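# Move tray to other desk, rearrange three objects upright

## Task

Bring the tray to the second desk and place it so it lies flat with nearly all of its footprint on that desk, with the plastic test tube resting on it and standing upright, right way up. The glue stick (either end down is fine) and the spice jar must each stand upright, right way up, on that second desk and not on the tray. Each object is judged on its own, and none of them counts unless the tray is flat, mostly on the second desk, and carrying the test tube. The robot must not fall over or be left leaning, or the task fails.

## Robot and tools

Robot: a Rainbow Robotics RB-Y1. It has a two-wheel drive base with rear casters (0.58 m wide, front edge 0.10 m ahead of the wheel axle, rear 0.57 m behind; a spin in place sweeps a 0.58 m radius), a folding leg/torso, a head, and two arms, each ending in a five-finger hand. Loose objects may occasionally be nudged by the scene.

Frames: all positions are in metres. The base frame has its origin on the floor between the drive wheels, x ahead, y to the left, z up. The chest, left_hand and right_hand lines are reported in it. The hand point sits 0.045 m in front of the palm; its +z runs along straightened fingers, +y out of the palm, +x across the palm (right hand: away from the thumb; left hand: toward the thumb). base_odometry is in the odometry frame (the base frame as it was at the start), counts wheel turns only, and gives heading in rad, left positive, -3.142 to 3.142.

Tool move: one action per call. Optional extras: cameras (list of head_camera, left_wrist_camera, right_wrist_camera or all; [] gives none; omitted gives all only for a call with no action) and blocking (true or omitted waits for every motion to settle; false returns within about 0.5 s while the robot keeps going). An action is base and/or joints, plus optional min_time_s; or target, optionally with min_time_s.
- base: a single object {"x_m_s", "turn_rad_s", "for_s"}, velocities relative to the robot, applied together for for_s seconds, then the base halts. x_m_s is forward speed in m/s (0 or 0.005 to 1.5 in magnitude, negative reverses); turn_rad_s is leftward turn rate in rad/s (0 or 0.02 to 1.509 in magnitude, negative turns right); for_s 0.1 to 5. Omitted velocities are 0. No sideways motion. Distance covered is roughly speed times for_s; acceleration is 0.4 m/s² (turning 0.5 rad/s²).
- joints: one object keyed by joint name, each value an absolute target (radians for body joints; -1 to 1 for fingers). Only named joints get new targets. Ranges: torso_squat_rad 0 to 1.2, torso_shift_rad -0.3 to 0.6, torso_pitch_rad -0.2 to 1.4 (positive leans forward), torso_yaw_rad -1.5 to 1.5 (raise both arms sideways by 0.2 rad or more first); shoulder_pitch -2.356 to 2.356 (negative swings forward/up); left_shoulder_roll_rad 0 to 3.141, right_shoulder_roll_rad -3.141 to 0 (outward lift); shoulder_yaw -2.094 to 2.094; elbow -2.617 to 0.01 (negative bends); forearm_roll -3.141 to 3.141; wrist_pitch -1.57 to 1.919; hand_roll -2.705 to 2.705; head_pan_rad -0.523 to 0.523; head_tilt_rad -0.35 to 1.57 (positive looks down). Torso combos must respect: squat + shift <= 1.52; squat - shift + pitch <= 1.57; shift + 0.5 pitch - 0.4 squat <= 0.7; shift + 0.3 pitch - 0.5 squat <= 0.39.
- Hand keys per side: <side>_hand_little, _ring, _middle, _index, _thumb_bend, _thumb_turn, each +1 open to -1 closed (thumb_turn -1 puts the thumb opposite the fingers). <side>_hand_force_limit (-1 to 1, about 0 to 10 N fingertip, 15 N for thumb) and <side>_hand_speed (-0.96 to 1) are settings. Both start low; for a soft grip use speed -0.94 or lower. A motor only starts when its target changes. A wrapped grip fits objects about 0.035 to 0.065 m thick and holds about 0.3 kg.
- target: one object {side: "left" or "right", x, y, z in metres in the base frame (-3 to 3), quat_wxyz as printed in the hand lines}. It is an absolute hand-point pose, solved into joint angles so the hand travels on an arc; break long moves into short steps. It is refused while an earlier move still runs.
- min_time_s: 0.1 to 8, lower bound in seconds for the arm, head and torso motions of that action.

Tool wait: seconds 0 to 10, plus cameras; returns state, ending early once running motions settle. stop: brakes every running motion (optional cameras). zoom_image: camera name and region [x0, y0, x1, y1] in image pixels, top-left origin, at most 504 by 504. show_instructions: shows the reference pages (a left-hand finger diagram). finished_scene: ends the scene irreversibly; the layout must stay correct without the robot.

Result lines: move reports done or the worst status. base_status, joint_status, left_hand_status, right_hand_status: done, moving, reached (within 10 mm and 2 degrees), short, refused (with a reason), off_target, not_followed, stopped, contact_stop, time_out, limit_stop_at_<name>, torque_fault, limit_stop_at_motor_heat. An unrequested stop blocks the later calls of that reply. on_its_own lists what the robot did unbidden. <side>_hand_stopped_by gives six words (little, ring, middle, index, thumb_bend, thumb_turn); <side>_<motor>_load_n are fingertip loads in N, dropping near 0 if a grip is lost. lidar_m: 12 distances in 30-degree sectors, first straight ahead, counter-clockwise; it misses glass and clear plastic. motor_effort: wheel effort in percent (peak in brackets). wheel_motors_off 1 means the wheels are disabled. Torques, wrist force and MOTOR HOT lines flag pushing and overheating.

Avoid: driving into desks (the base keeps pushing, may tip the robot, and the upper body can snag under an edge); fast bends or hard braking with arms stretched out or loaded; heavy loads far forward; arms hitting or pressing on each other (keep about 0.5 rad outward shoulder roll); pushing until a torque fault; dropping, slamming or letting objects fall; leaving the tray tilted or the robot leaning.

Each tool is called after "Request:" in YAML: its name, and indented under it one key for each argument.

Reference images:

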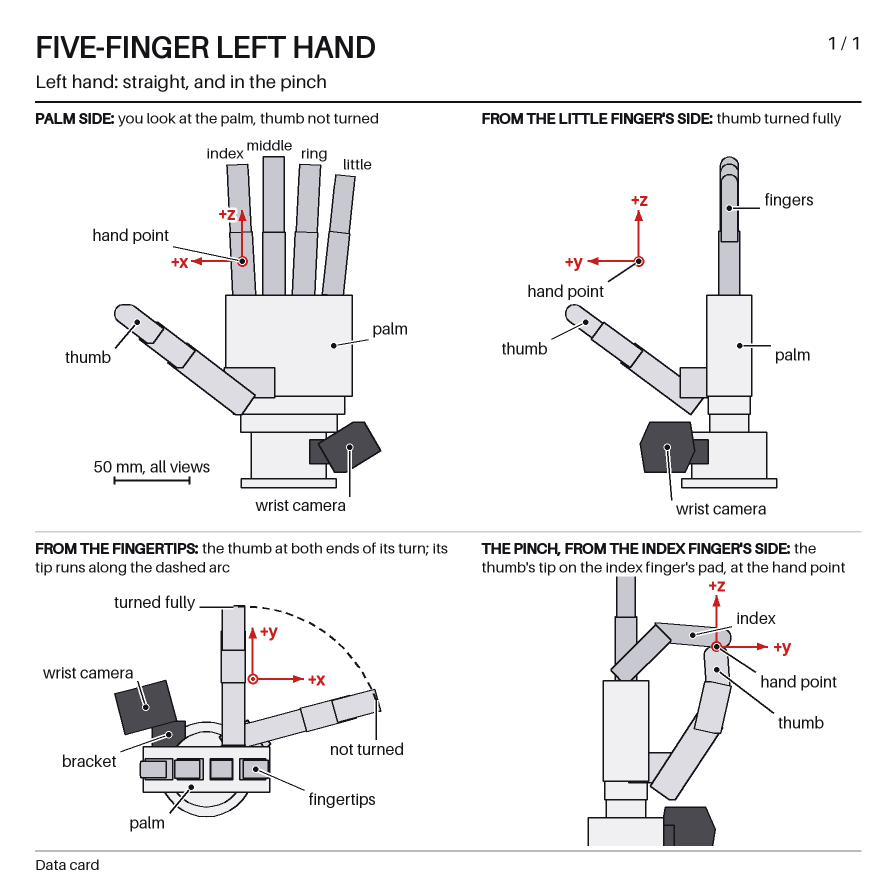

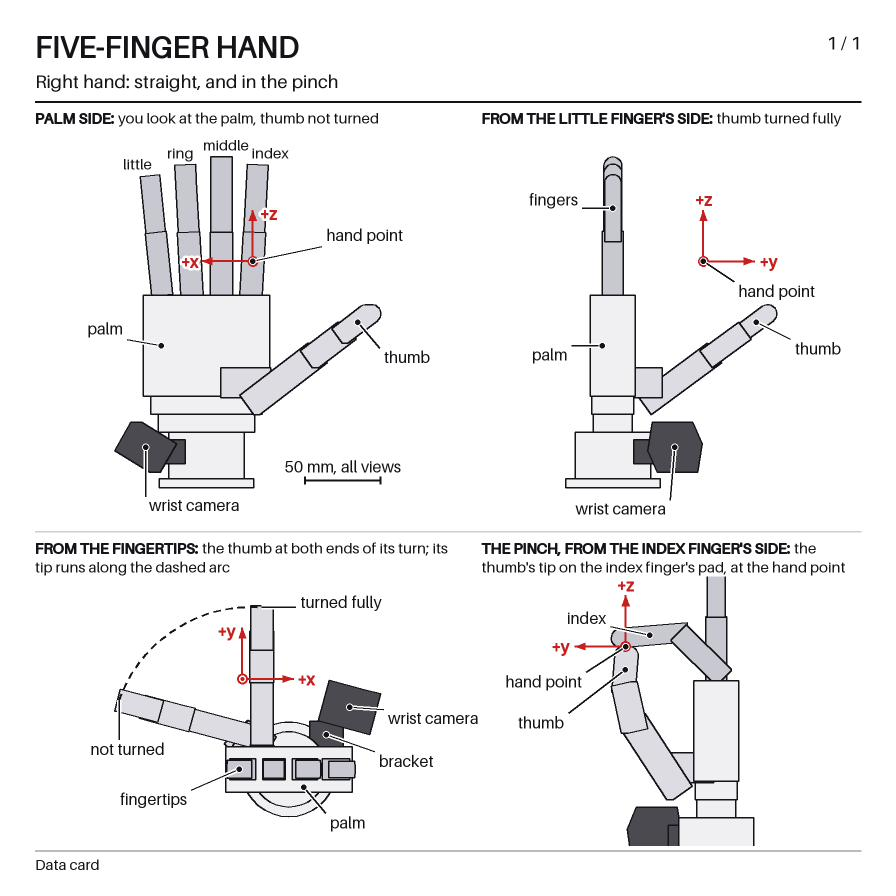

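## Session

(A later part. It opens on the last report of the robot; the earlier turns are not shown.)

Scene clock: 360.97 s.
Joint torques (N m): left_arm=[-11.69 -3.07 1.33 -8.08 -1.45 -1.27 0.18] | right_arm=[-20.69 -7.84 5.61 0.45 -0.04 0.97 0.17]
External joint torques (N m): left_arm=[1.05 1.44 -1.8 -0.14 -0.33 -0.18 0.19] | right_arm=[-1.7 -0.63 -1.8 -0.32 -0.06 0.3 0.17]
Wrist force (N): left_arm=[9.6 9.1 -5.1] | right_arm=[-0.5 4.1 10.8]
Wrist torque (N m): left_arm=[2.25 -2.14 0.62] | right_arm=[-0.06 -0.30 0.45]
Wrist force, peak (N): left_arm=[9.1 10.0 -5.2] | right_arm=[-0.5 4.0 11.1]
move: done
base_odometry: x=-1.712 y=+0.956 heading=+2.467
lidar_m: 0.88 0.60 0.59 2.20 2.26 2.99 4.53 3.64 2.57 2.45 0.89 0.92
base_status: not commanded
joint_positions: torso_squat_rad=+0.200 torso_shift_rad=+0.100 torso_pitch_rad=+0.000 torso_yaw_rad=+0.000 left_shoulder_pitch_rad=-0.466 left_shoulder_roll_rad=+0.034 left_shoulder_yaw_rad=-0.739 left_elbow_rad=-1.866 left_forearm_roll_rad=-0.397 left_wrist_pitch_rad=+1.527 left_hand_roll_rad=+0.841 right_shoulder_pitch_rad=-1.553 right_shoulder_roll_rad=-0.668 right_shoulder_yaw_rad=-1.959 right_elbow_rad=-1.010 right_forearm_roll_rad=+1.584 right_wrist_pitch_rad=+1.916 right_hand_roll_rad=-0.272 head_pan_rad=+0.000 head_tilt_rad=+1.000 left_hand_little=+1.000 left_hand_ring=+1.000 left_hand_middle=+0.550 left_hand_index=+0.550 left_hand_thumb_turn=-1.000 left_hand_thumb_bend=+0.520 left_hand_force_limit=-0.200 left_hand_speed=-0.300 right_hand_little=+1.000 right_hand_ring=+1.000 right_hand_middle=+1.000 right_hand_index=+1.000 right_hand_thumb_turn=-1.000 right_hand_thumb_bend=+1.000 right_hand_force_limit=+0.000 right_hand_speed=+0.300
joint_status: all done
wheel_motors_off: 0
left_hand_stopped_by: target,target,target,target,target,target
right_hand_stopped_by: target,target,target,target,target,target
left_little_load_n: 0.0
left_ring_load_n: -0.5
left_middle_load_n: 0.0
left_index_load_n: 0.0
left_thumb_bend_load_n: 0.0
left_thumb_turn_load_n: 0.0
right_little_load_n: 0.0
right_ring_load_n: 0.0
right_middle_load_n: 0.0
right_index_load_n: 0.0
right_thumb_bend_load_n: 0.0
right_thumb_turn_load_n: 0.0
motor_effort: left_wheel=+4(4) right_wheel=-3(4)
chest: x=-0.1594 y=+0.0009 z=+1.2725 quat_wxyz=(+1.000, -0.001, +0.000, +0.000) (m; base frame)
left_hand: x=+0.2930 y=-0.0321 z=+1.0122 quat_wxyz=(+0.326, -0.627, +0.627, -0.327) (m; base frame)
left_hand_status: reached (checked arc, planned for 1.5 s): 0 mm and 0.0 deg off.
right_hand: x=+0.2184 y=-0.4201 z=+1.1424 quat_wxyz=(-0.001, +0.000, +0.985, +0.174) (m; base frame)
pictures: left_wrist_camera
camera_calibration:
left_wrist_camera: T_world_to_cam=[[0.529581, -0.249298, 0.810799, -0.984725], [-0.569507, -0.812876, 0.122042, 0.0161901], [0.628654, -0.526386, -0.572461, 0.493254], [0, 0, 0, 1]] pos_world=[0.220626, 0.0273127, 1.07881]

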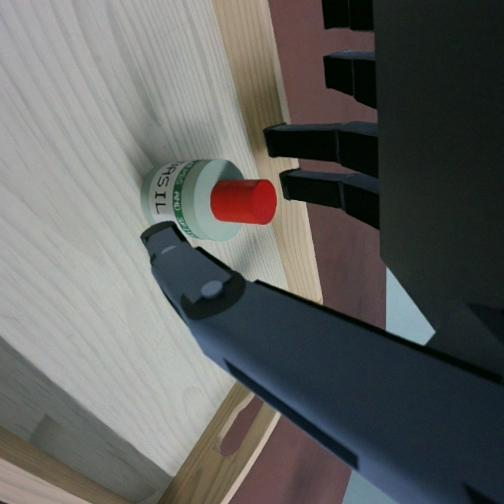

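Request:
move:
  target: {"side":"left","x":0.303,"y":-0.036,"z":1.008,"quat_wxyz":[0.3265,-0.6272,0.6272,-0.3265]}
  min_time_s: 1.5
  cameras: ["left_wrist_camera"]

Request:
zoom_image:
  camera: "left_wrist_camera"
  region: [60, 100, 380, 340]

Scene clock: 364.50 s.
Joint torques (N m): left_arm=[-13.52 -6.08 3.85 -8.13 -0.88 -1.12 0.08] | right_arm=[-20.74 -7.83 5.78 0.46 -0.03 0.98 0.24]
External joint torques (N m): left_arm=[-0.36 -1.62 0.7 -0.1 0.26 -0.04 0.08] | right_arm=[-1.74 -0.61 -1.63 -0.31 -0.05 0.32 0.24]
Wrist force (N): left_arm=[9.3 9.2 -5.0] | right_arm=[-0.3 4.0 10.8]
Wrist torque (N m): left_arm=[2.28 -2.07 0.61] | right_arm=[-0.09 -0.33 0.46]
Wrist force, peak (N): left_arm=[9.2 10.2 -5.5] | right_arm=[-0.3 4.3 11.0]
move: done
base_odometry: x=-1.712 y=+0.956 heading=+2.467
lidar_m: 0.88 0.60 0.59 2.20 2.26 2.99 4.53 3.64 2.58 2.45 0.89 0.92
base_status: not commanded
joint_positions: torso_squat_rad=+0.200 torso_shift_rad=+0.100 torso_pitch_rad=+0.000 torso_yaw_rad=+0.000 left_shoulder_pitch_rad=-0.488 left_shoulder_roll_rad=+0.024 left_shoulder_yaw_rad=-0.726 left_elbow_rad=-1.809 left_forearm_roll_rad=-0.390 left_wrist_pitch_rad=+1.494 left_hand_roll_rad=+0.850 right_shoulder_pitch_rad=-1.553 right_shoulder_roll_rad=-0.668 right_shoulder_yaw_rad=-1.959 right_elbow_rad=-1.010 right_forearm_roll_rad=+1.584 right_wrist_pitch_rad=+1.916 right_hand_roll_rad=-0.272 head_pan_rad=+0.000 head_tilt_rad=+1.000 left_hand_little=+1.000 left_hand_ring=+1.000 left_hand_middle=+0.550 left_hand_index=+0.550 left_hand_thumb_turn=-1.000 left_hand_thumb_bend=+0.520 left_hand_force_limit=-0.200 left_hand_speed=-0.300 right_hand_little=+1.000 right_hand_ring=+1.000 right_hand_middle=+1.000 right_hand_index=+1.000 right_hand_thumb_turn=-1.000 right_hand_thumb_bend=+1.000 right_hand_force_limit=+0.000 right_hand_speed=+0.300
joint_status: all done
wheel_motors_off: 0
left_hand_stopped_by: target,target,target,target,target,target
right_hand_stopped_by: target,target,target,target,target,target
left_little_load_n: 0.0
left_ring_load_n: 0.0
left_middle_load_n: -0.5
left_index_load_n: 0.0
left_thumb_bend_load_n: 0.0
left_thumb_turn_load_n: 0.0
right_little_load_n: 0.0
right_ring_load_n: 0.0
right_middle_load_n: 0.0
right_index_load_n: 0.0
right_thumb_bend_load_n: -0.5
right_thumb_turn_load_n: 0.0
motor_effort: left_wheel=+3(4) right_wheel=-3(4)
chest: x=-0.1594 y=+0.0009 z=+1.2725 quat_wxyz=(+1.000, -0.001, +0.000, +0.000) (m; base frame)
left_hand: x=+0.3029 y=-0.0358 z=+1.0078 quat_wxyz=(+0.327, -0.627, +0.627, -0.326) (m; base frame)
left_hand_status: reached (checked arc, planned for 1.5 s): 0 mm and 0.0 deg off.
right_hand: x=+0.2184 y=-0.4201 z=+1.1424 quat_wxyz=(-0.001, +0.000, +0.985, +0.174) (m; base frame)
pictures: left_wrist_camera
camera_calibration:
left_wrist_camera: T_world_to_cam=[[0.529716, -0.250119, 0.810458, -0.987077], [-0.569565, -0.812934, 0.121384, 0.0199858], [0.628488, -0.525907, -0.573083, 0.483267], [0, 0, 0, 1]] pos_world=[0.230526, 0.0235139, 1.07451]

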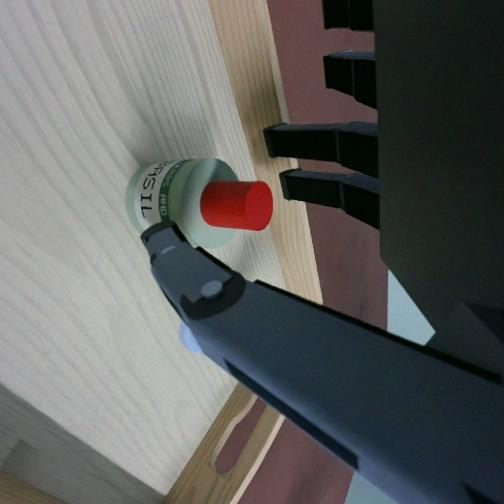

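Scaled by 1.575 from the camera's 504x504 image, which has a finer 720x720 frame.

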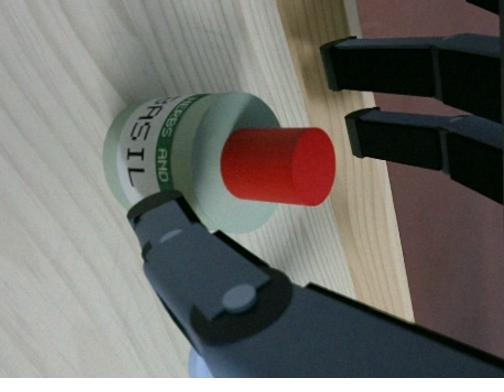

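Request:
move:
  target: {"side":"left","x":0.303,"y":-0.036,"z":0.998,"quat_wxyz":[0.3265,-0.6272,0.6272,-0.3265]}
  min_time_s: 1
  cameras: ["left_wrist_camera"]

Request:
zoom_image:
  camera: "left_wrist_camera"
  region: [60, 100, 380, 340]

Request:
move:
  target: {"side":"left","x":0.303,"y":-0.036,"z":0.990,"quat_wxyz":[0.3265,-0.6272,0.6272,-0.3265]}
  min_time_s: 1
  cameras: ["left_wrist_camera"]

Request:
zoom_image:
  camera: "left_wrist_camera"
  region: [60, 100, 380, 340]

Scene clock: 366.83 s.
Joint torques (N m): left_arm=[-12.06 -3.33 1.27 -8.42 -1.5 -1.24 0.22] | right_arm=[-20.68 -7.92 5.84 0.43 -0.03 0.9 0.27]
External joint torques (N m): left_arm=[1 1.21 -1.88 -0.28 -0.35 -0.18 0.22] | right_arm=[-1.68 -0.7 -1.57 -0.35 -0.05 0.24 0.27]
Wrist force (N): left_arm=[9.3 9.0 -5.2] | right_arm=[-0.4 3.9 11.0]
Wrist torque (N m): left_arm=[2.25 -2.08 0.61] | right_arm=[-0.12 -0.31 0.44]
Wrist force, peak (N): left_arm=[10.0 9.6 -5.1] | right_arm=[-0.4 4.1 11.0]
move: done
base_odometry: x=-1.712 y=+0.956 heading=+2.467
lidar_m: 0.87 0.60 0.59 2.20 2.26 2.99 4.53 3.64 2.58 2.45 0.88 0.92
base_status: not commanded
joint_positions: torso_squat_rad=+0.200 torso_shift_rad=+0.100 torso_pitch_rad=+0.000 torso_yaw_rad=+0.000 left_shoulder_pitch_rad=-0.473 left_shoulder_roll_rad=+0.029 left_shoulder_yaw_rad=-0.737 left_elbow_rad=-1.792 left_forearm_roll_rad=-0.398 left_wrist_pitch_rad=+1.467 left_hand_roll_rad=+0.867 right_shoulder_pitch_rad=-1.553 right_shoulder_roll_rad=-0.668 right_shoulder_yaw_rad=-1.959 right_elbow_rad=-1.010 right_forearm_roll_rad=+1.584 right_wrist_pitch_rad=+1.916 right_hand_roll_rad=-0.272 head_pan_rad=+0.000 head_tilt_rad=+1.000 left_hand_little=+1.000 left_hand_ring=+1.000 left_hand_middle=+0.550 left_hand_index=+0.550 left_hand_thumb_turn=-1.000 left_hand_thumb_bend=+0.520 left_hand_force_limit=-0.200 left_hand_speed=-0.300 right_hand_little=+1.000 right_hand_ring=+1.000 right_hand_middle=+1.000 right_hand_index=+1.000 right_hand_thumb_turn=-1.000 right_hand_thumb_bend=+1.000 right_hand_force_limit=+0.000 right_hand_speed=+0.300
joint_status: all done
wheel_motors_off: 0
left_hand_stopped_by: target,target,target,target,target,target
right_hand_stopped_by: target,target,target,target,target,target
left_little_load_n: 0.0
left_ring_load_n: 0.0
left_middle_load_n: 0.0
left_index_load_n: 0.0
left_thumb_bend_load_n: 0.0
left_thumb_turn_load_n: 0.0
right_little_load_n: 0.0
right_ring_load_n: 0.0
right_middle_load_n: 0.0
right_index_load_n: 0.0
right_thumb_bend_load_n: 0.0
right_thumb_turn_load_n: 0.0
motor_effort: left_wheel=+3(4) right_wheel=-4(4)
chest: x=-0.1594 y=+0.0009 z=+1.2725 quat_wxyz=(+1.000, -0.001, +0.000, +0.000) (m; base frame)
left_hand: x=+0.3026 y=-0.0360 z=+0.9983 quat_wxyz=(+0.326, -0.627, +0.627, -0.326) (m; base frame)
left_hand_status: reached (checked arc, planned for 1.0 s): 1 mm and 0.0 deg off.
right_hand: x=+0.2184 y=-0.4201 z=+1.1424 quat_wxyz=(-0.001, +0.000, +0.985, +0.174) (m; base frame)
pictures: left_wrist_camera
camera_calibration:
left_wrist_camera: T_world_to_cam=[[0.529936, -0.249593, 0.810476, -0.979323], [-0.569705, -0.81271, 0.122225, 0.0200182], [0.628175, -0.526504, -0.572879, 0.477824], [0, 0, 0, 1]] pos_world=[0.230226, 0.0234126, 1.06501]

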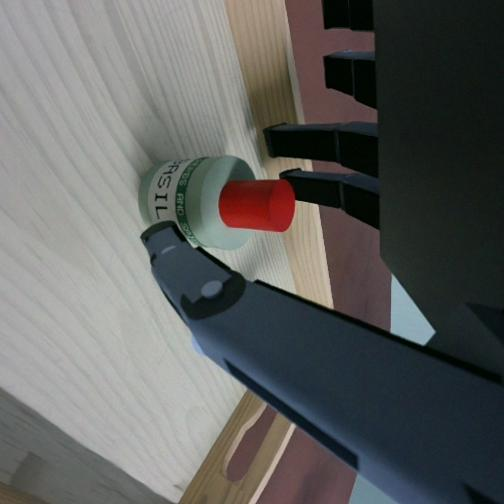

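Scaled by 1.575 from the camera's 504x504 image, which has a finer 720x720 frame.

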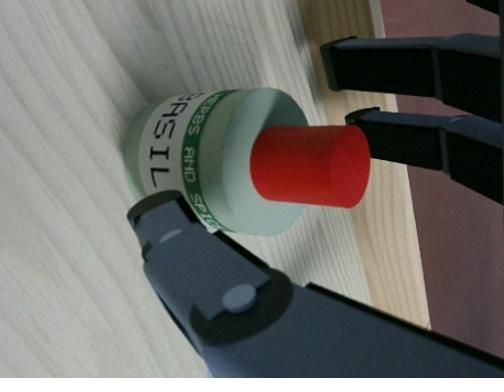

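Scene clock: 368.17 s.
Joint torques (N m): left_arm=[-11.66 -3.93 1.1 -8.25 -1.35 -1.25 0.18] | right_arm=[-20.64 -7.81 5.66 0.45 0 0.91 0.28]
External joint torques (N m): left_arm=[1.33 0.67 -2.03 -0.04 -0.2 -0.21 0.19] | right_arm=[-1.65 -0.6 -1.75 -0.32 -0.02 0.25 0.28]
Wrist force (N): left_arm=[9.0 8.6 -4.9] | right_arm=[-0.6 4.1 10.8]
Wrist torque (N m): left_arm=[2.20 -2.03 0.59] | right_arm=[-0.08 -0.29 0.44]
Wrist force, peak (N): left_arm=[9.6 9.4 -5.6] | right_arm=[-0.4 3.9 11.1]
move: done
base_odometry: x=-1.712 y=+0.956 heading=+2.467
lidar_m: 0.87 0.60 0.59 2.20 2.26 2.99 4.53 3.65 2.58 2.45 0.88 0.93
base_status: not commanded
joint_positions: torso_squat_rad=+0.200 torso_shift_rad=+0.100 torso_pitch_rad=+0.000 torso_yaw_rad=+0.000 left_shoulder_pitch_rad=-0.463 left_shoulder_roll_rad=+0.033 left_shoulder_yaw_rad=-0.746 left_elbow_rad=-1.775 left_forearm_roll_rad=-0.405 left_wrist_pitch_rad=+1.444 left_hand_roll_rad=+0.882 right_shoulder_pitch_rad=-1.553 right_shoulder_roll_rad=-0.668 right_shoulder_yaw_rad=-1.959 right_elbow_rad=-1.010 right_forearm_roll_rad=+1.584 right_wrist_pitch_rad=+1.916 right_hand_roll_rad=-0.272 head_pan_rad=+0.000 head_tilt_rad=+1.000 left_hand_little=+1.000 left_hand_ring=+1.000 left_hand_middle=+0.550 left_hand_index=+0.550 left_hand_thumb_turn=-1.000 left_hand_thumb_bend=+0.520 left_hand_force_limit=-0.200 left_hand_speed=-0.300 right_hand_little=+1.000 right_hand_ring=+1.000 right_hand_middle=+1.000 right_hand_index=+1.000 right_hand_thumb_turn=-1.000 right_hand_thumb_bend=+1.000 right_hand_force_limit=+0.000 right_hand_speed=+0.300
joint_status: all done
wheel_motors_off: 0
left_hand_stopped_by: target,target,target,target,target,target
right_hand_stopped_by: target,target,target,target,target,target
left_little_load_n: 0.0
left_ring_load_n: 0.0
left_middle_load_n: 0.0
left_index_load_n: -0.5
left_thumb_bend_load_n: 0.0
left_thumb_turn_load_n: 0.0
right_little_load_n: 0.0
right_ring_load_n: 0.0
right_middle_load_n: 0.0
right_index_load_n: 0.0
right_thumb_bend_load_n: 0.0
right_thumb_turn_load_n: 0.0
motor_effort: left_wheel=+3(4) right_wheel=-4(4)
chest: x=-0.1594 y=+0.0009 z=+1.2725 quat_wxyz=(+1.000, -0.001, +0.000, +0.000) (m; base frame)
left_hand: x=+0.3027 y=-0.0360 z=+0.9903 quat_wxyz=(+0.326, -0.627, +0.627, -0.327) (m; base frame)
left_hand_status: reached (checked arc, planned for 1.0 s): 0 mm and 0.0 deg off.
right_hand: x=+0.2184 y=-0.4201 z=+1.1424 quat_wxyz=(-0.001, +0.000, +0.985, +0.174) (m; base frame)
pictures: left_wrist_camera
camera_calibration:
left_wrist_camera: T_world_to_cam=[[0.529867, -0.249501, 0.810549, -0.972956], [-0.569663, -0.81274, 0.122221, 0.0210479], [0.628271, -0.526501, -0.572776, 0.473047], [0, 0, 0, 1]] pos_world=[0.230326, 0.0234125, 1.05701]

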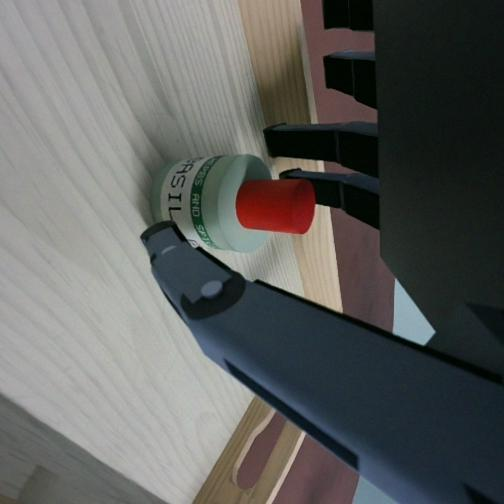

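Scaled by 1.575 from the camera's 504x504 image, which has a finer 720x720 frame.

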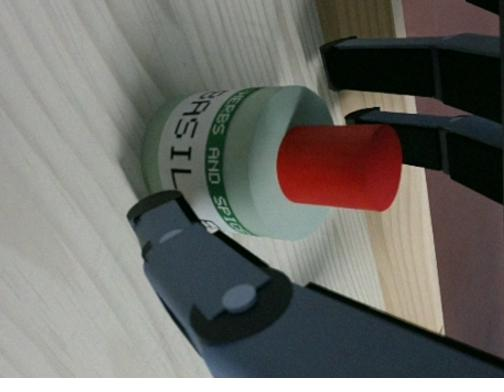

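Request:
move:
  target: {"side":"left","x":0.303,"y":-0.036,"z":0.985,"quat_wxyz":[0.3265,-0.6272,0.6272,-0.3265]}
  min_time_s: 1
  cameras: []

Request:
move:
  target: {"side":"left","x":0.303,"y":-0.036,"z":0.981,"quat_wxyz":[0.3265,-0.6272,0.6272,-0.3265]}
  min_time_s: 1
  cameras: ["left_wrist_camera"]

Request:
zoom_image:
  camera: "left_wrist_camera"
  region: [60, 100, 380, 340]

Scene clock: 370.43 s.
Joint torques (N m): left_arm=[-11.9 -3.73 1.3 -8.24 -1.39 -1.2 0.12] | right_arm=[-20.87 -7.9 5.64 0.67 -0.06 0.92 0.18]
External joint torques (N m): left_arm=[1.05 0.91 -1.82 0.02 -0.23 -0.17 0.13] | right_arm=[-1.88 -0.68 -1.77 -0.11 -0.09 0.26 0.18]
Wrist force (N): left_arm=[9.1 9.4 -5.2] | right_arm=[-0.4 4.1 10.9]
Wrist torque (N m): left_arm=[2.31 -2.06 0.57] | right_arm=[-0.09 -0.32 0.46]
Wrist force, peak (N): left_arm=[9.5 9.5 -5.1] | right_arm=[-0.5 4.0 11.2]
move: done
base_odometry: x=-1.712 y=+0.956 heading=+2.467
lidar_m: 0.88 0.60 0.59 2.20 2.26 2.99 4.53 3.64 2.58 2.46 0.89 0.92
base_status: not commanded
joint_positions: torso_squat_rad=+0.200 torso_shift_rad=+0.100 torso_pitch_rad=+0.000 torso_yaw_rad=+0.000 left_shoulder_pitch_rad=-0.456 left_shoulder_roll_rad=+0.034 left_shoulder_yaw_rad=-0.751 left_elbow_rad=-1.763 left_forearm_roll_rad=-0.410 left_wrist_pitch_rad=+1.428 left_hand_roll_rad=+0.892 right_shoulder_pitch_rad=-1.553 right_shoulder_roll_rad=-0.668 right_shoulder_yaw_rad=-1.959 right_elbow_rad=-1.010 right_forearm_roll_rad=+1.584 right_wrist_pitch_rad=+1.916 right_hand_roll_rad=-0.272 head_pan_rad=+0.000 head_tilt_rad=+1.000 left_hand_little=+1.000 left_hand_ring=+1.000 left_hand_middle=+0.550 left_hand_index=+0.550 left_hand_thumb_turn=-1.000 left_hand_thumb_bend=+0.520 left_hand_force_limit=-0.200 left_hand_speed=-0.300 right_hand_little=+1.000 right_hand_ring=+1.000 right_hand_middle=+1.000 right_hand_index=+1.000 right_hand_thumb_turn=-1.000 right_hand_thumb_bend=+1.000 right_hand_force_limit=+0.000 right_hand_speed=+0.300
joint_status: all done
wheel_motors_off: 0
left_hand_stopped_by: target,target,target,target,target,target
right_hand_stopped_by: target,target,target,target,target,target
left_little_load_n: 0.0
left_ring_load_n: 0.0
left_middle_load_n: 0.0
left_index_load_n: 0.0
left_thumb_bend_load_n: 0.0
left_thumb_turn_load_n: 0.0
right_little_load_n: 0.0
right_ring_load_n: 0.5
right_middle_load_n: 0.0
right_index_load_n: 0.0
right_thumb_bend_load_n: 0.0
right_thumb_turn_load_n: 0.0
motor_effort: left_wheel=+3(4) right_wheel=-3(4)
chest: x=-0.1594 y=+0.0009 z=+1.2725 quat_wxyz=(+1.000, -0.001, +0.000, +0.000) (m; base frame)
left_hand: x=+0.3029 y=-0.0361 z=+0.9852 quat_wxyz=(+0.326, -0.627, +0.627, -0.327) (m; base frame)
left_hand_status: reached (checked arc, planned for 1.0 s): 0 mm and 0.0 deg off.
right_hand: x=+0.2184 y=-0.4201 z=+1.1424 quat_wxyz=(-0.001, +0.000, +0.985, +0.174) (m; base frame)
pictures: none
No camera images: "cameras" was empty.

Scene clock: 371.77 s.
Joint torques (N m): left_arm=[-11.46 -3.68 1.09 -8.45 -1.46 -1.24 0.2] | right_arm=[-20.63 -7.93 5.73 0.35 0.01 0.99 0.24]
External joint torques (N m): left_arm=[1.46 0.98 -2.02 -0.16 -0.3 -0.22 0.21] | right_arm=[-1.63 -0.72 -1.68 -0.42 -0.01 0.32 0.24]
Wrist force (N): left_arm=[9.1 9.1 -5.3] | right_arm=[-0.2 4.0 10.7]
Wrist torque (N m): left_arm=[2.27 -2.06 0.58] | right_arm=[-0.08 -0.35 0.48]
Wrist force, peak (N): left_arm=[9.0 9.7 -5.2] | right_arm=[-0.3 4.0 11.0]
move: done
base_odometry: x=-1.712 y=+0.956 heading=+2.467
lidar_m: 0.88 0.59 0.59 2.20 2.25 2.99 4.53 3.64 2.58 2.45 0.89 0.93
base_status: not commanded
joint_positions: torso_squat_rad=+0.200 torso_shift_rad=+0.100 torso_pitch_rad=+0.000 torso_yaw_rad=+0.000 left_shoulder_pitch_rad=-0.451 left_shoulder_roll_rad=+0.036 left_shoulder_yaw_rad=-0.755 left_elbow_rad=-1.753 left_forearm_roll_rad=-0.414 left_wrist_pitch_rad=+1.417 left_hand_roll_rad=+0.899 right_shoulder_pitch_rad=-1.553 right_shoulder_roll_rad=-0.668 right_shoulder_yaw_rad=-1.959 right_elbow_rad=-1.010 right_forearm_roll_rad=+1.584 right_wrist_pitch_rad=+1.916 right_hand_roll_rad=-0.272 head_pan_rad=+0.000 head_tilt_rad=+1.000 left_hand_little=+1.000 left_hand_ring=+1.000 left_hand_middle=+0.550 left_hand_index=+0.550 left_hand_thumb_turn=-1.000 left_hand_thumb_bend=+0.520 left_hand_force_limit=-0.200 left_hand_speed=-0.300 right_hand_little=+1.000 right_hand_ring=+1.000 right_hand_middle=+1.000 right_hand_index=+1.000 right_hand_thumb_turn=-1.000 right_hand_thumb_bend=+1.000 right_hand_force_limit=+0.000 right_hand_speed=+0.300
joint_status: all done
wheel_motors_off: 0
left_hand_stopped_by: target,target,target,target,target,target
right_hand_stopped_by: target,target,target,target,target,target
left_little_load_n: 0.0
left_ring_load_n: 0.0
left_middle_load_n: 0.0
left_index_load_n: 0.0
left_thumb_bend_load_n: 0.0
left_thumb_turn_load_n: 0.0
right_little_load_n: 0.0
right_ring_load_n: 0.5
right_middle_load_n: 0.0
right_index_load_n: 0.0
right_thumb_bend_load_n: 0.0
right_thumb_turn_load_n: 0.0
motor_effort: left_wheel=+3(4) right_wheel=-4(4)
chest: x=-0.1594 y=+0.0009 z=+1.2725 quat_wxyz=(+1.000, -0.001, +0.000, +0.000) (m; base frame)
left_hand: x=+0.3029 y=-0.0361 z=+0.9812 quat_wxyz=(+0.326, -0.627, +0.627, -0.327) (m; base frame)
left_hand_status: reached (checked arc, planned for 1.0 s): 0 mm and 0.0 deg off.
right_hand: x=+0.2184 y=-0.4201 z=+1.1424 quat_wxyz=(-0.001, +0.000, +0.985, +0.174) (m; base frame)
pictures: left_wrist_camera
camera_calibration:
left_wrist_camera: T_world_to_cam=[[0.529664, -0.24937, 0.810722, -0.965768], [-0.569536, -0.812852, 0.122066, 0.0223406], [0.628558, -0.526389, -0.572564, 0.467309], [0, 0, 0, 1]] pos_world=[0.230526, 0.0233127, 1.04781]

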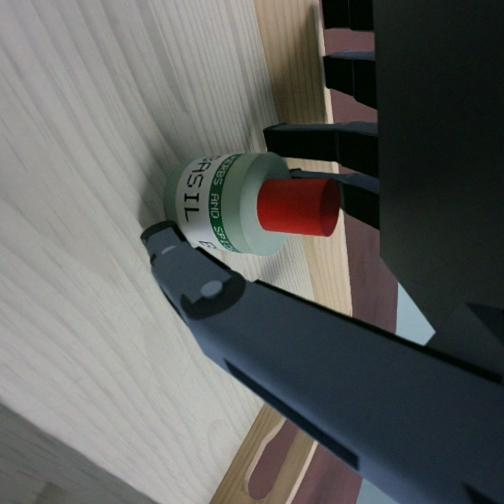

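Scaled by 1.575 from the camera's 504x504 image, which has a finer 720x720 frame.

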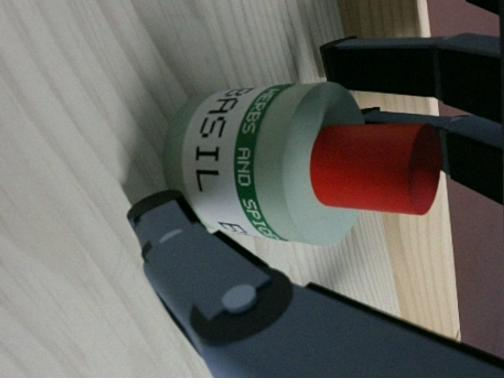

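Request:
move:
  joints: {"left_hand_speed":-0.85,"left_hand_force_limit":-0.7,"left_hand_thumb_bend":0.34,"left_hand_index":0.32,"left_hand_middle":0.32}
  cameras: ["left_wrist_camera"]

Request:
zoom_image:
  camera: "left_wrist_camera"
  region: [60, 100, 380, 340]

Scene clock: 373.37 s.
Joint torques (N m): left_arm=[-11.76 -3.61 1.25 -8.41 -0.91 -0.75 0.23] | right_arm=[-20.54 -8.1 5.55 0.34 -0.02 0.95 0.25]
External joint torques (N m): left_arm=[1.16 1.05 -1.86 -0.11 0.25 0.27 0.23] | right_arm=[-1.54 -0.89 -1.86 -0.44 -0.05 0.29 0.26]
Wrist force (N): left_arm=[9.4 7.4 -5.4] | right_arm=[-0.4 3.9 10.8]
Wrist torque (N m): left_arm=[2.34 -2.16 0.65] | right_arm=[-0.10 -0.31 0.47]
Wrist force, peak (N): left_arm=[9.7 9.3 -5.0] | right_arm=[-0.5 4.2 11.1]
move: off_target
base_odometry: x=-1.712 y=+0.956 heading=+2.467
lidar_m: 0.87 0.61 0.59 2.20 2.27 2.99 4.53 3.64 2.58 2.45 0.88 0.92
base_status: not commanded
joint_positions: torso_squat_rad=+0.200 torso_shift_rad=+0.100 torso_pitch_rad=+0.000 torso_yaw_rad=+0.000 left_shoulder_pitch_rad=-0.451 left_shoulder_roll_rad=+0.036 left_shoulder_yaw_rad=-0.755 left_elbow_rad=-1.753 left_forearm_roll_rad=-0.414 left_wrist_pitch_rad=+1.417 left_hand_roll_rad=+0.899 right_shoulder_pitch_rad=-1.553 right_shoulder_roll_rad=-0.668 right_shoulder_yaw_rad=-1.959 right_elbow_rad=-1.010 right_forearm_roll_rad=+1.584 right_wrist_pitch_rad=+1.916 right_hand_roll_rad=-0.272 head_pan_rad=+0.000 head_tilt_rad=+1.000 left_hand_little=+1.000 left_hand_ring=+1.000 left_hand_middle=+0.343 left_hand_index=+0.320 left_hand_thumb_turn=-1.000 left_hand_thumb_bend=+0.340 left_hand_force_limit=-0.700 left_hand_speed=-0.850 right_hand_little=+1.000 right_hand_ring=+1.000 right_hand_middle=+1.000 right_hand_index=+1.000 right_hand_thumb_turn=-1.000 right_hand_thumb_bend=+1.000 right_hand_force_limit=+0.000 right_hand_speed=+0.300
joint_status: left_hand_middle off_target (ended at +0.343, target +0.320); the others done
wheel_motors_off: 0
left_hand_stopped_by: target,target,force,target,target,target
right_hand_stopped_by: target,target,target,target,target,target
left_little_load_n: 0.0
left_ring_load_n: 0.0
left_middle_load_n: 2.0
left_index_load_n: 0.0
left_thumb_bend_load_n: 0.0
left_thumb_turn_load_n: 0.0
right_little_load_n: 0.0
right_ring_load_n: 0.0
right_middle_load_n: 0.0
right_index_load_n: 0.0
right_thumb_bend_load_n: 0.0
right_thumb_turn_load_n: 0.0
motor_effort: left_wheel=+3(4) right_wheel=-4(4)
chest: x=-0.1594 y=+0.0009 z=+1.2725 quat_wxyz=(+1.000, -0.001, +0.000, +0.000) (m; base frame)
left_hand: x=+0.3030 y=-0.0361 z=+0.9812 quat_wxyz=(+0.326, -0.627, +0.627, -0.327) (m; base frame)
right_hand: x=+0.2184 y=-0.4201 z=+1.1424 quat_wxyz=(-0.001, +0.000, +0.985, +0.174) (m; base frame)
pictures: left_wrist_camera
camera_calibration:
left_wrist_camera: T_world_to_cam=[[0.529504, -0.249406, 0.810816, -0.965963], [-0.569576, -0.812844, 0.121933, 0.0225345], [0.628656, -0.526385, -0.57246, 0.467172], [0, 0, 0, 1]] pos_world=[0.230626, 0.0233128, 1.04791]

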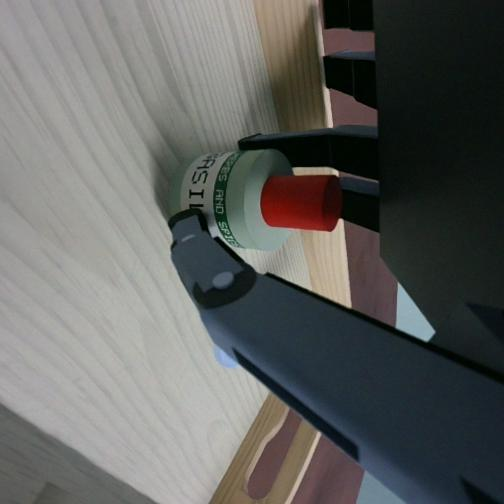

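Scaled by 1.575 from the camera's 504x504 image, which has a finer 720x720 frame.

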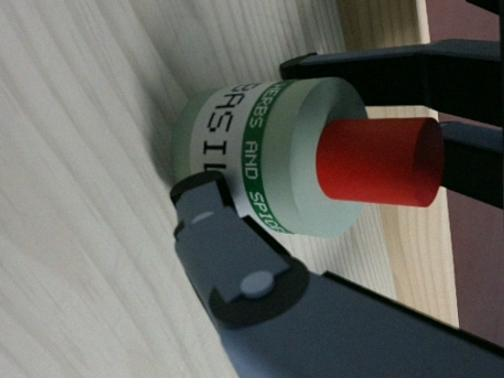

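Request:
move:
  joints: {"left_hand_thumb_bend":0.22}
  cameras: ["left_wrist_camera"]

Request:
zoom_image:
  camera: "left_wrist_camera"
  region: [60, 100, 380, 340]

Scene clock: 374.63 s.
Joint torques (N m): left_arm=[-11.52 -3.53 1.45 -8.31 -0.97 -0.78 0.25] | right_arm=[-20.94 -7.84 5.92 0.52 -0.01 1.05 0.13]
External joint torques (N m): left_arm=[1.41 1.13 -1.66 -0.02 0.2 0.24 0.26] | right_arm=[-1.95 -0.63 -1.49 -0.25 -0.03 0.39 0.13]
Wrist force (N): left_arm=[9.2 6.2 -6.1] | right_arm=[-0.3 4.1 10.6]
Wrist torque (N m): left_arm=[2.34 -2.13 0.61] | right_arm=[-0.07 -0.34 0.46]
Wrist force, peak (N): left_arm=[9.1 8.3 -5.0] | right_arm=[-0.4 4.2 11.0]
move: done
base_odometry: x=-1.712 y=+0.956 heading=+2.467
lidar_m: 0.87 0.60 0.58 2.20 2.25 2.99 4.53 3.64 2.58 2.46 0.88 0.92
base_status: not commanded
joint_positions: torso_squat_rad=+0.200 torso_shift_rad=+0.100 torso_pitch_rad=+0.000 torso_yaw_rad=+0.000 left_shoulder_pitch_rad=-0.451 left_shoulder_roll_rad=+0.036 left_shoulder_yaw_rad=-0.755 left_elbow_rad=-1.753 left_forearm_roll_rad=-0.414 left_wrist_pitch_rad=+1.417 left_hand_roll_rad=+0.899 right_shoulder_pitch_rad=-1.553 right_shoulder_roll_rad=-0.668 right_shoulder_yaw_rad=-1.959 right_elbow_rad=-1.010 right_forearm_roll_rad=+1.584 right_wrist_pitch_rad=+1.916 right_hand_roll_rad=-0.272 head_pan_rad=+0.000 head_tilt_rad=+1.000 left_hand_little=+1.000 left_hand_ring=+1.000 left_hand_middle=+0.343 left_hand_index=+0.320 left_hand_thumb_turn=-1.000 left_hand_thumb_bend=+0.220 left_hand_force_limit=-0.700 left_hand_speed=-0.850 right_hand_little=+1.000 right_hand_ring=+1.000 right_hand_middle=+1.000 right_hand_index=+1.000 right_hand_thumb_turn=-1.000 right_hand_thumb_bend=+1.000 right_hand_force_limit=+0.000 right_hand_speed=+0.300
joint_status: all done
wheel_motors_off: 0
left_hand_stopped_by: target,target,force,target,target,target
right_hand_stopped_by: target,target,target,target,target,target
left_little_load_n: 0.0
left_ring_load_n: 0.0
left_middle_load_n: 1.5
left_index_load_n: 0.0
left_thumb_bend_load_n: 0.5
left_thumb_turn_load_n: 0.0
right_little_load_n: 0.0
right_ring_load_n: 0.0
right_middle_load_n: 0.0
right_index_load_n: 0.0
right_thumb_bend_load_n: 0.0
right_thumb_turn_load_n: 0.0
motor_effort: left_wheel=+2(4) right_wheel=-3(4)
chest: x=-0.1594 y=+0.0009 z=+1.2725 quat_wxyz=(+1.000, -0.001, +0.000, +0.000) (m; base frame)
left_hand: x=+0.3030 y=-0.0361 z=+0.9812 quat_wxyz=(+0.326, -0.627, +0.627, -0.327) (m; base frame)
right_hand: x=+0.2184 y=-0.4201 z=+1.1424 quat_wxyz=(-0.001, +0.000, +0.985, +0.174) (m; base frame)
pictures: left_wrist_camera
camera_calibration:
left_wrist_camera: T_world_to_cam=[[0.529504, -0.249406, 0.810816, -0.965963], [-0.569576, -0.812844, 0.121933, 0.0225345], [0.628656, -0.526385, -0.57246, 0.467172], [0, 0, 0, 1]] pos_world=[0.230626, 0.0233128, 1.04791]

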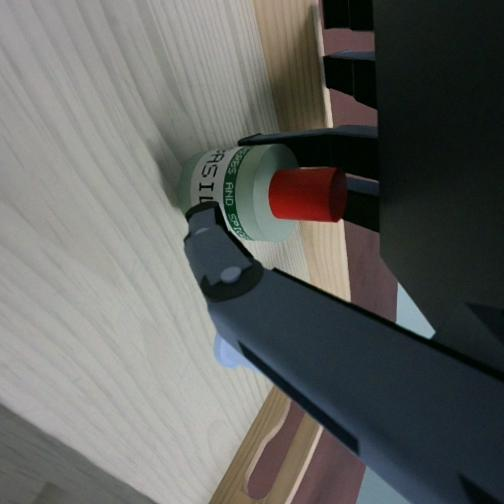

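Scaled by 1.575 from the camera's 504x504 image, which has a finer 720x720 frame.

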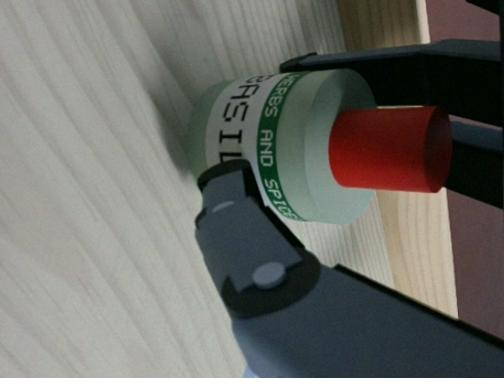

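Request:
move:
  joints: {"left_hand_force_limit":-0.5,"left_hand_index":0.1,"left_hand_middle":0.2}
  cameras: ["left_wrist_camera"]

Request:
zoom_image:
  camera: "left_wrist_camera"
  region: [60, 100, 380, 340]

Scene clock: 375.57 s.
Joint torques (N m): left_arm=[-11.54 -3.93 1.29 -8.42 -0.72 -0.49 0.09] | right_arm=[-20.88 -7.76 5.87 0.41 0.06 0.9 0.23]
External joint torques (N m): left_arm=[1.38 0.74 -1.82 -0.12 0.45 0.53 0.1] | right_arm=[-1.89 -0.54 -1.53 -0.36 0.04 0.23 0.23]
Wrist force (N): left_arm=[8.7 6.1 -6.1] | right_arm=[-0.6 3.9 11.0]
Wrist torque (N m): left_arm=[2.45 -2.01 0.62] | right_arm=[-0.11 -0.30 0.45]
Wrist force, peak (N): left_arm=[9.0 7.5 -5.1] | right_arm=[-0.4 4.0 11.0]
move: off_target
base_odometry: x=-1.712 y=+0.956 heading=+2.467
lidar_m: 0.87 0.60 0.59 2.20 2.26 2.99 4.53 3.64 2.58 2.46 0.88 0.93
base_status: not commanded
joint_positions: torso_squat_rad=+0.200 torso_shift_rad=+0.100 torso_pitch_rad=+0.000 torso_yaw_rad=+0.000 left_shoulder_pitch_rad=-0.451 left_shoulder_roll_rad=+0.036 left_shoulder_yaw_rad=-0.755 left_elbow_rad=-1.753 left_forearm_roll_rad=-0.414 left_wrist_pitch_rad=+1.416 left_hand_roll_rad=+0.899 right_shoulder_pitch_rad=-1.553 right_shoulder_roll_rad=-0.668 right_shoulder_yaw_rad=-1.959 right_elbow_rad=-1.010 right_forearm_roll_rad=+1.584 right_wrist_pitch_rad=+1.916 right_hand_roll_rad=-0.272 head_pan_rad=+0.000 head_tilt_rad=+1.000 left_hand_little=+1.000 left_hand_ring=+1.000 left_hand_middle=+0.331 left_hand_index=+0.211 left_hand_thumb_turn=-1.000 left_hand_thumb_bend=+0.220 left_hand_force_limit=-0.500 left_hand_speed=-0.850 right_hand_little=+1.000 right_hand_ring=+1.000 right_hand_middle=+1.000 right_hand_index=+1.000 right_hand_thumb_turn=-1.000 right_hand_thumb_bend=+1.000 right_hand_force_limit=+0.000 right_hand_speed=+0.300
joint_status: left_hand_middle off_target (ended at +0.331, target +0.200); left_hand_index off_target (ended at +0.211, target +0.100); the others done
wheel_motors_off: 0
left_hand_stopped_by: target,target,force,force,target,target
right_hand_stopped_by: target,target,target,target,target,target
left_little_load_n: 0.0
left_ring_load_n: 0.0
left_middle_load_n: 3.0
left_index_load_n: 3.0
left_thumb_bend_load_n: 2.0
left_thumb_turn_load_n: -0.5
right_little_load_n: 0.5
right_ring_load_n: 0.0
right_middle_load_n: 0.0
right_index_load_n: 0.0
right_thumb_bend_load_n: 0.0
right_thumb_turn_load_n: 0.0
motor_effort: left_wheel=+3(4) right_wheel=-3(4)
chest: x=-0.1594 y=+0.0009 z=+1.2725 quat_wxyz=(+1.000, -0.001, +0.000, +0.000) (m; base frame)
left_hand: x=+0.3030 y=-0.0361 z=+0.9812 quat_wxyz=(+0.326, -0.627, +0.627, -0.327) (m; base frame)
right_hand: x=+0.2184 y=-0.4201 z=+1.1424 quat_wxyz=(-0.001, +0.000, +0.985, +0.174) (m; base frame)
pictures: left_wrist_camera
camera_calibration:
left_wrist_camera: T_world_to_cam=[[0.529453, -0.249362, 0.810862, -0.966001], [-0.569584, -0.812837, 0.12194, 0.0225281], [0.628692, -0.526416, -0.572392, 0.467093], [0, 0, 0, 1]] pos_world=[0.230626, 0.0233127, 1.04791]

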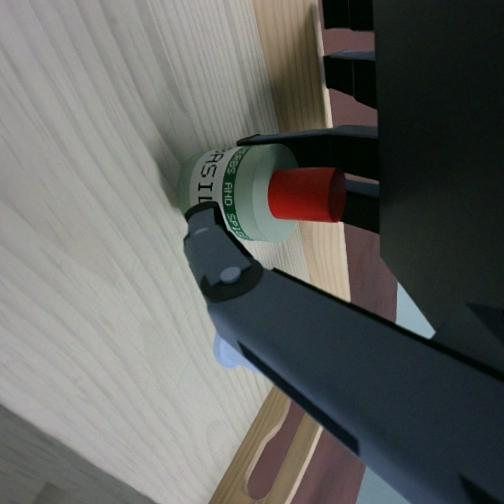

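Scaled by 1.575 from the camera's 504x504 image, which has a finer 720x720 frame.

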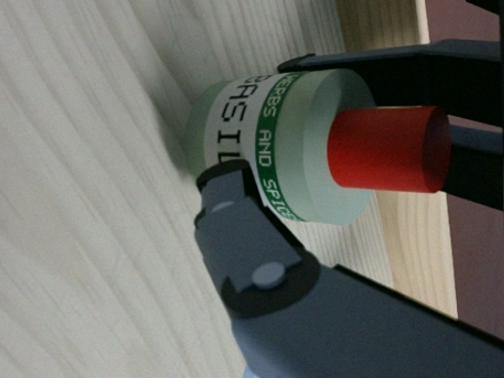

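Request:
move:
  joints: {"left_hand_force_limit":-0.1,"left_hand_speed":-0.94,"left_hand_index":0.05,"left_hand_middle":0.15,"left_hand_thumb_bend":0.12}
  cameras: []

Request:
move:
  target: {"side":"left","x":0.303,"y":-0.036,"z":0.990,"quat_wxyz":[0.3265,-0.6272,0.6272,-0.3265]}
  min_time_s: 1.5
  cameras: ["left_wrist_camera"]

Request:
zoom_image:
  camera: "left_wrist_camera"
  region: [60, 100, 380, 340]

Scene clock: 377.50 s.
Joint torques (N m): left_arm=[-10.97 -3.16 1.02 -8.41 -0.32 -0.17 0.07] | right_arm=[-20.65 -7.99 5.68 0.48 -0.05 0.97 0.22]
External joint torques (N m): left_arm=[1.96 1.5 -2.1 -0.12 0.84 0.86 0.08] | right_arm=[-1.65 -0.77 -1.73 -0.29 -0.07 0.31 0.22]
Wrist force (N): left_arm=[9.4 4.6 -6.9] | right_arm=[-0.3 4.0 10.8]
Wrist torque (N m): left_arm=[2.44 -2.13 0.70] | right_arm=[-0.09 -0.33 0.46]
Wrist force, peak (N): left_arm=[9.4 4.6 -6.9] | right_arm=[-0.6 4.0 11.1]
move: off_target
base_odometry: x=-1.712 y=+0.956 heading=+2.467
lidar_m: 0.87 0.60 0.59 2.20 2.26 2.99 4.53 3.64 2.58 2.46 0.89 0.92
base_status: not commanded
joint_positions: torso_squat_rad=+0.200 torso_shift_rad=+0.100 torso_pitch_rad=+0.000 torso_yaw_rad=+0.000 left_shoulder_pitch_rad=-0.451 left_shoulder_roll_rad=+0.036 left_shoulder_yaw_rad=-0.755 left_elbow_rad=-1.753 left_forearm_roll_rad=-0.414 left_wrist_pitch_rad=+1.416 left_hand_roll_rad=+0.899 right_shoulder_pitch_rad=-1.553 right_shoulder_roll_rad=-0.668 right_shoulder_yaw_rad=-1.959 right_elbow_rad=-1.010 right_forearm_roll_rad=+1.584 right_wrist_pitch_rad=+1.916 right_hand_roll_rad=-0.272 head_pan_rad=+0.000 head_tilt_rad=+1.000 left_hand_little=+1.000 left_hand_ring=+1.000 left_hand_middle=+0.310 left_hand_index=+0.206 left_hand_thumb_turn=-1.000 left_hand_thumb_bend=+0.122 left_hand_force_limit=-0.100 left_hand_speed=-0.940 right_hand_little=+1.000 right_hand_ring=+1.000 right_hand_middle=+1.000 right_hand_index=+1.000 right_hand_thumb_turn=-1.000 right_hand_thumb_bend=+1.000 right_hand_force_limit=+0.000 right_hand_speed=+0.300
joint_status: left_hand_middle off_target (ended at +0.310, target +0.150); left_hand_index off_target (ended at +0.206, target +0.050); the others done
wheel_motors_off: 0
left_hand_stopped_by: target,target,force,force,target,target
right_hand_stopped_by: target,target,target,target,target,target
left_little_load_n: 0.0
left_ring_load_n: 0.0
left_middle_load_n: 4.0
left_index_load_n: 0.0
left_thumb_bend_load_n: 3.0
left_thumb_turn_load_n: 0.5
right_little_load_n: 0.0
right_ring_load_n: 0.0
right_middle_load_n: 0.0
right_index_load_n: 0.0
right_thumb_bend_load_n: 0.0
right_thumb_turn_load_n: 0.0
motor_effort: left_wheel=+3(4) right_wheel=-3(4)
chest: x=-0.1594 y=+0.0009 z=+1.2725 quat_wxyz=(+1.000, -0.001, +0.000, +0.000) (m; base frame)
left_hand: x=+0.3030 y=-0.0361 z=+0.9813 quat_wxyz=(+0.326, -0.627, +0.627, -0.327) (m; base frame)
right_hand: x=+0.2184 y=-0.4201 z=+1.1424 quat_wxyz=(-0.001, +0.000, +0.985, +0.174) (m; base frame)
pictures: none
No camera images: "cameras" was empty.

Scene clock: 379.33 s.
Joint torques (N m): left_arm=[-13.75 -6.26 4.09 -10.49 -1 -0.69 -0.31] | right_arm=[-20.61 -7.74 5.81 0.39 -0.02 0.98 0.24]
External joint torques (N m): left_arm=[-0.76 -1.66 0.96 -2.27 0.16 0.35 -0.3] | right_arm=[-1.61 -0.52 -1.6 -0.38 -0.04 0.31 0.24]
Wrist force (N): left_arm=[9.2 9.3 -5.1] | right_arm=[-0.4 3.9 10.9]
Wrist torque (N m): left_arm=[2.28 -2.07 0.50] | right_arm=[-0.13 -0.32 0.45]
Wrist force, peak (N): left_arm=[9.5 10.0 -5.1] | right_arm=[-0.6 4.0 11.2]
move: done
base_odometry: x=-1.712 y=+0.956 heading=+2.467
lidar_m: 0.87 0.60 0.59 2.20 2.26 2.99 4.53 3.64 2.58 2.46 0.89 0.93
base_status: not commanded
joint_positions: torso_squat_rad=+0.200 torso_shift_rad=+0.100 torso_pitch_rad=+0.000 torso_yaw_rad=+0.000 left_shoulder_pitch_rad=-0.462 left_shoulder_roll_rad=+0.033 left_shoulder_yaw_rad=-0.747 left_elbow_rad=-1.771 left_forearm_roll_rad=-0.407 left_wrist_pitch_rad=+1.441 left_hand_roll_rad=+0.883 right_shoulder_pitch_rad=-1.553 right_shoulder_roll_rad=-0.668 right_shoulder_yaw_rad=-1.959 right_elbow_rad=-1.010 right_forearm_roll_rad=+1.584 right_wrist_pitch_rad=+1.916 right_hand_roll_rad=-0.272 head_pan_rad=+0.000 head_tilt_rad=+1.000 left_hand_little=+1.000 left_hand_ring=+1.000 left_hand_middle=+0.310 left_hand_index=+0.206 left_hand_thumb_turn=-1.000 left_hand_thumb_bend=+0.122 left_hand_force_limit=-0.100 left_hand_speed=-0.940 right_hand_little=+1.000 right_hand_ring=+1.000 right_hand_middle=+1.000 right_hand_index=+1.000 right_hand_thumb_turn=-1.000 right_hand_thumb_bend=+1.000 right_hand_force_limit=+0.000 right_hand_speed=+0.300
joint_status: all done
wheel_motors_off: 0
left_hand_stopped_by: target,target,force,force,target,target
right_hand_stopped_by: target,target,target,target,target,target
left_little_load_n: 0.0
left_ring_load_n: 0.0
left_middle_load_n: 2.0
left_index_load_n: 0.0
left_thumb_bend_load_n: 4.0
left_thumb_turn_load_n: 0.5
right_little_load_n: -0.5
right_ring_load_n: 0.0
right_middle_load_n: 0.0
right_index_load_n: 0.0
right_thumb_bend_load_n: 0.0
right_thumb_turn_load_n: 0.0
motor_effort: left_wheel=+3(4) right_wheel=-3(4)
chest: x=-0.1594 y=+0.0009 z=+1.2725 quat_wxyz=(+1.000, -0.001, +0.000, +0.000) (m; base frame)
left_hand: x=+0.3030 y=-0.0359 z=+0.9893 quat_wxyz=(+0.327, -0.627, +0.627, -0.326) (m; base frame)
left_hand_status: reached (checked arc, planned for 1.5 s): 1 mm and 0.0 deg off.
right_hand: x=+0.2184 y=-0.4201 z=+1.1424 quat_wxyz=(-0.001, +0.000, +0.985, +0.174) (m; base frame)
pictures: left_wrist_camera
camera_calibration:
left_wrist_camera: T_world_to_cam=[[0.529782, -0.250175, 0.810397, -0.972111], [-0.569506, -0.812983, 0.121331, 0.0222512], [0.628485, -0.525805, -0.57318, 0.472651], [0, 0, 0, 1]] pos_world=[0.230625, 0.0234141, 1.05601]

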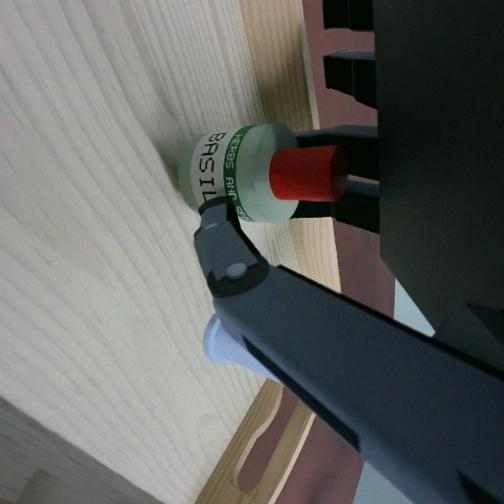

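Scaled by 1.575 from the camera's 504x504 image, which has a finer 720x720 frame.

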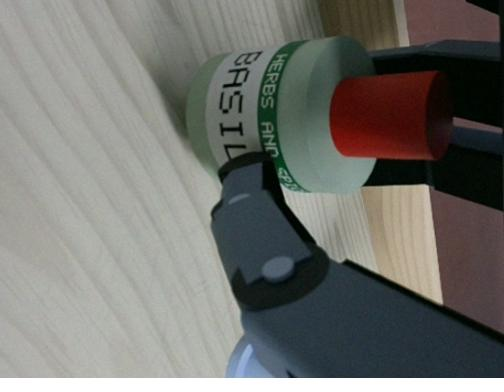

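Request:
move:
  joints: {"left_hand_index":0.0,"left_hand_middle":0.14,"left_hand_ring":0.3}
  cameras: ["left_wrist_camera"]

Request:
zoom_image:
  camera: "left_wrist_camera"
  region: [60, 100, 380, 340]

Scene clock: 384.23 s.
Joint torques (N m): left_arm=[-13.66 -6.53 3.75 -10.64 -1 -0.84 -0.37] | right_arm=[-20.65 -7.99 5.65 0.45 0.08 0.9 0.16]
External joint torques (N m): left_arm=[-0.67 -1.92 0.62 -2.42 0.15 0.2 -0.36] | right_arm=[-1.66 -0.77 -1.76 -0.32 0.06 0.23 0.16]
Wrist force (N): left_arm=[9.5 9.3 -5.4] | right_arm=[-0.5 4.1 11.0]
Wrist torque (N m): left_arm=[2.26 -2.12 0.51] | right_arm=[-0.09 -0.31 0.45]
Wrist force, peak (N): left_arm=[9.4 10.1 -5.0] | right_arm=[-0.5 4.2 11.1]
move: off_target
base_odometry: x=-1.712 y=+0.956 heading=+2.467
lidar_m: 0.87 0.60 0.59 2.20 2.26 2.99 4.53 3.64 2.58 2.46 0.88 0.92
base_status: not commanded
joint_positions: torso_squat_rad=+0.200 torso_shift_rad=+0.100 torso_pitch_rad=+0.000 torso_yaw_rad=+0.000 left_shoulder_pitch_rad=-0.462 left_shoulder_roll_rad=+0.033 left_shoulder_yaw_rad=-0.747 left_elbow_rad=-1.771 left_forearm_roll_rad=-0.407 left_wrist_pitch_rad=+1.441 left_hand_roll_rad=+0.883 right_shoulder_pitch_rad=-1.553 right_shoulder_roll_rad=-0.668 right_shoulder_yaw_rad=-1.959 right_elbow_rad=-1.010 right_forearm_roll_rad=+1.584 right_wrist_pitch_rad=+1.916 right_hand_roll_rad=-0.272 head_pan_rad=+0.000 head_tilt_rad=+1.000 left_hand_little=+1.000 left_hand_ring=+0.300 left_hand_middle=+0.295 left_hand_index=+0.000 left_hand_thumb_turn=-1.000 left_hand_thumb_bend=+0.123 left_hand_force_limit=-0.100 left_hand_speed=-0.940 right_hand_little=+1.000 right_hand_ring=+1.000 right_hand_middle=+1.000 right_hand_index=+1.000 right_hand_thumb_turn=-1.000 right_hand_thumb_bend=+1.000 right_hand_force_limit=+0.000 right_hand_speed=+0.300
joint_status: left_hand_middle off_target (ended at +0.295, target +0.140); the others done
wheel_motors_off: 0
left_hand_stopped_by: target,target,force,target,target,target
right_hand_stopped_by: target,target,target,target,target,target
left_little_load_n: 0.0
left_ring_load_n: 0.0
left_middle_load_n: 2.0
left_index_load_n: 0.5
left_thumb_bend_load_n: 3.0
left_thumb_turn_load_n: 0.5
right_little_load_n: 0.0
right_ring_load_n: 0.0
right_middle_load_n: 0.0
right_index_load_n: 0.0
right_thumb_bend_load_n: 0.0
right_thumb_turn_load_n: 0.5
motor_effort: left_wheel=+3(4) right_wheel=-3(4)
chest: x=-0.1594 y=+0.0009 z=+1.2725 quat_wxyz=(+1.000, -0.001, +0.000, +0.000) (m; base frame)
left_hand: x=+0.3030 y=-0.0359 z=+0.9893 quat_wxyz=(+0.327, -0.627, +0.627, -0.326) (m; base frame)
right_hand: x=+0.2184 y=-0.4201 z=+1.1424 quat_wxyz=(-0.001, +0.000, +0.985, +0.174) (m; base frame)
pictures: left_wrist_camera
camera_calibration:
left_wrist_camera: T_world_to_cam=[[0.529782, -0.250175, 0.810397, -0.972111], [-0.569506, -0.812983, 0.121331, 0.0222512], [0.628485, -0.525805, -0.57318, 0.472651], [0, 0, 0, 1]] pos_world=[0.230625, 0.0234141, 1.05601]

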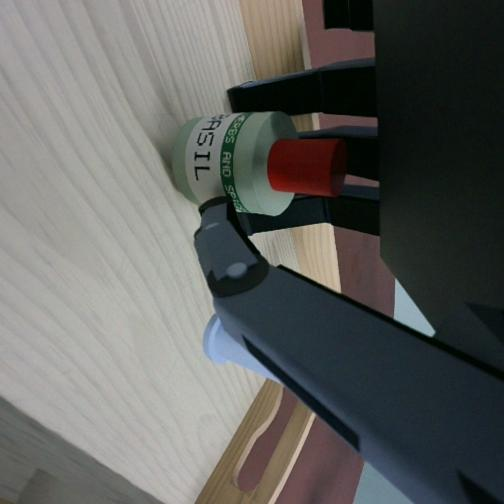

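Scaled by 1.575 from the camera's 504x504 image, which has a finer 720x720 frame.

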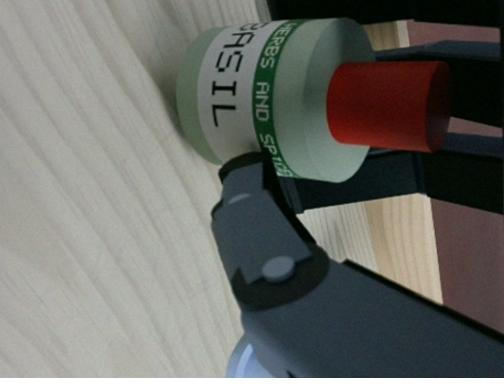

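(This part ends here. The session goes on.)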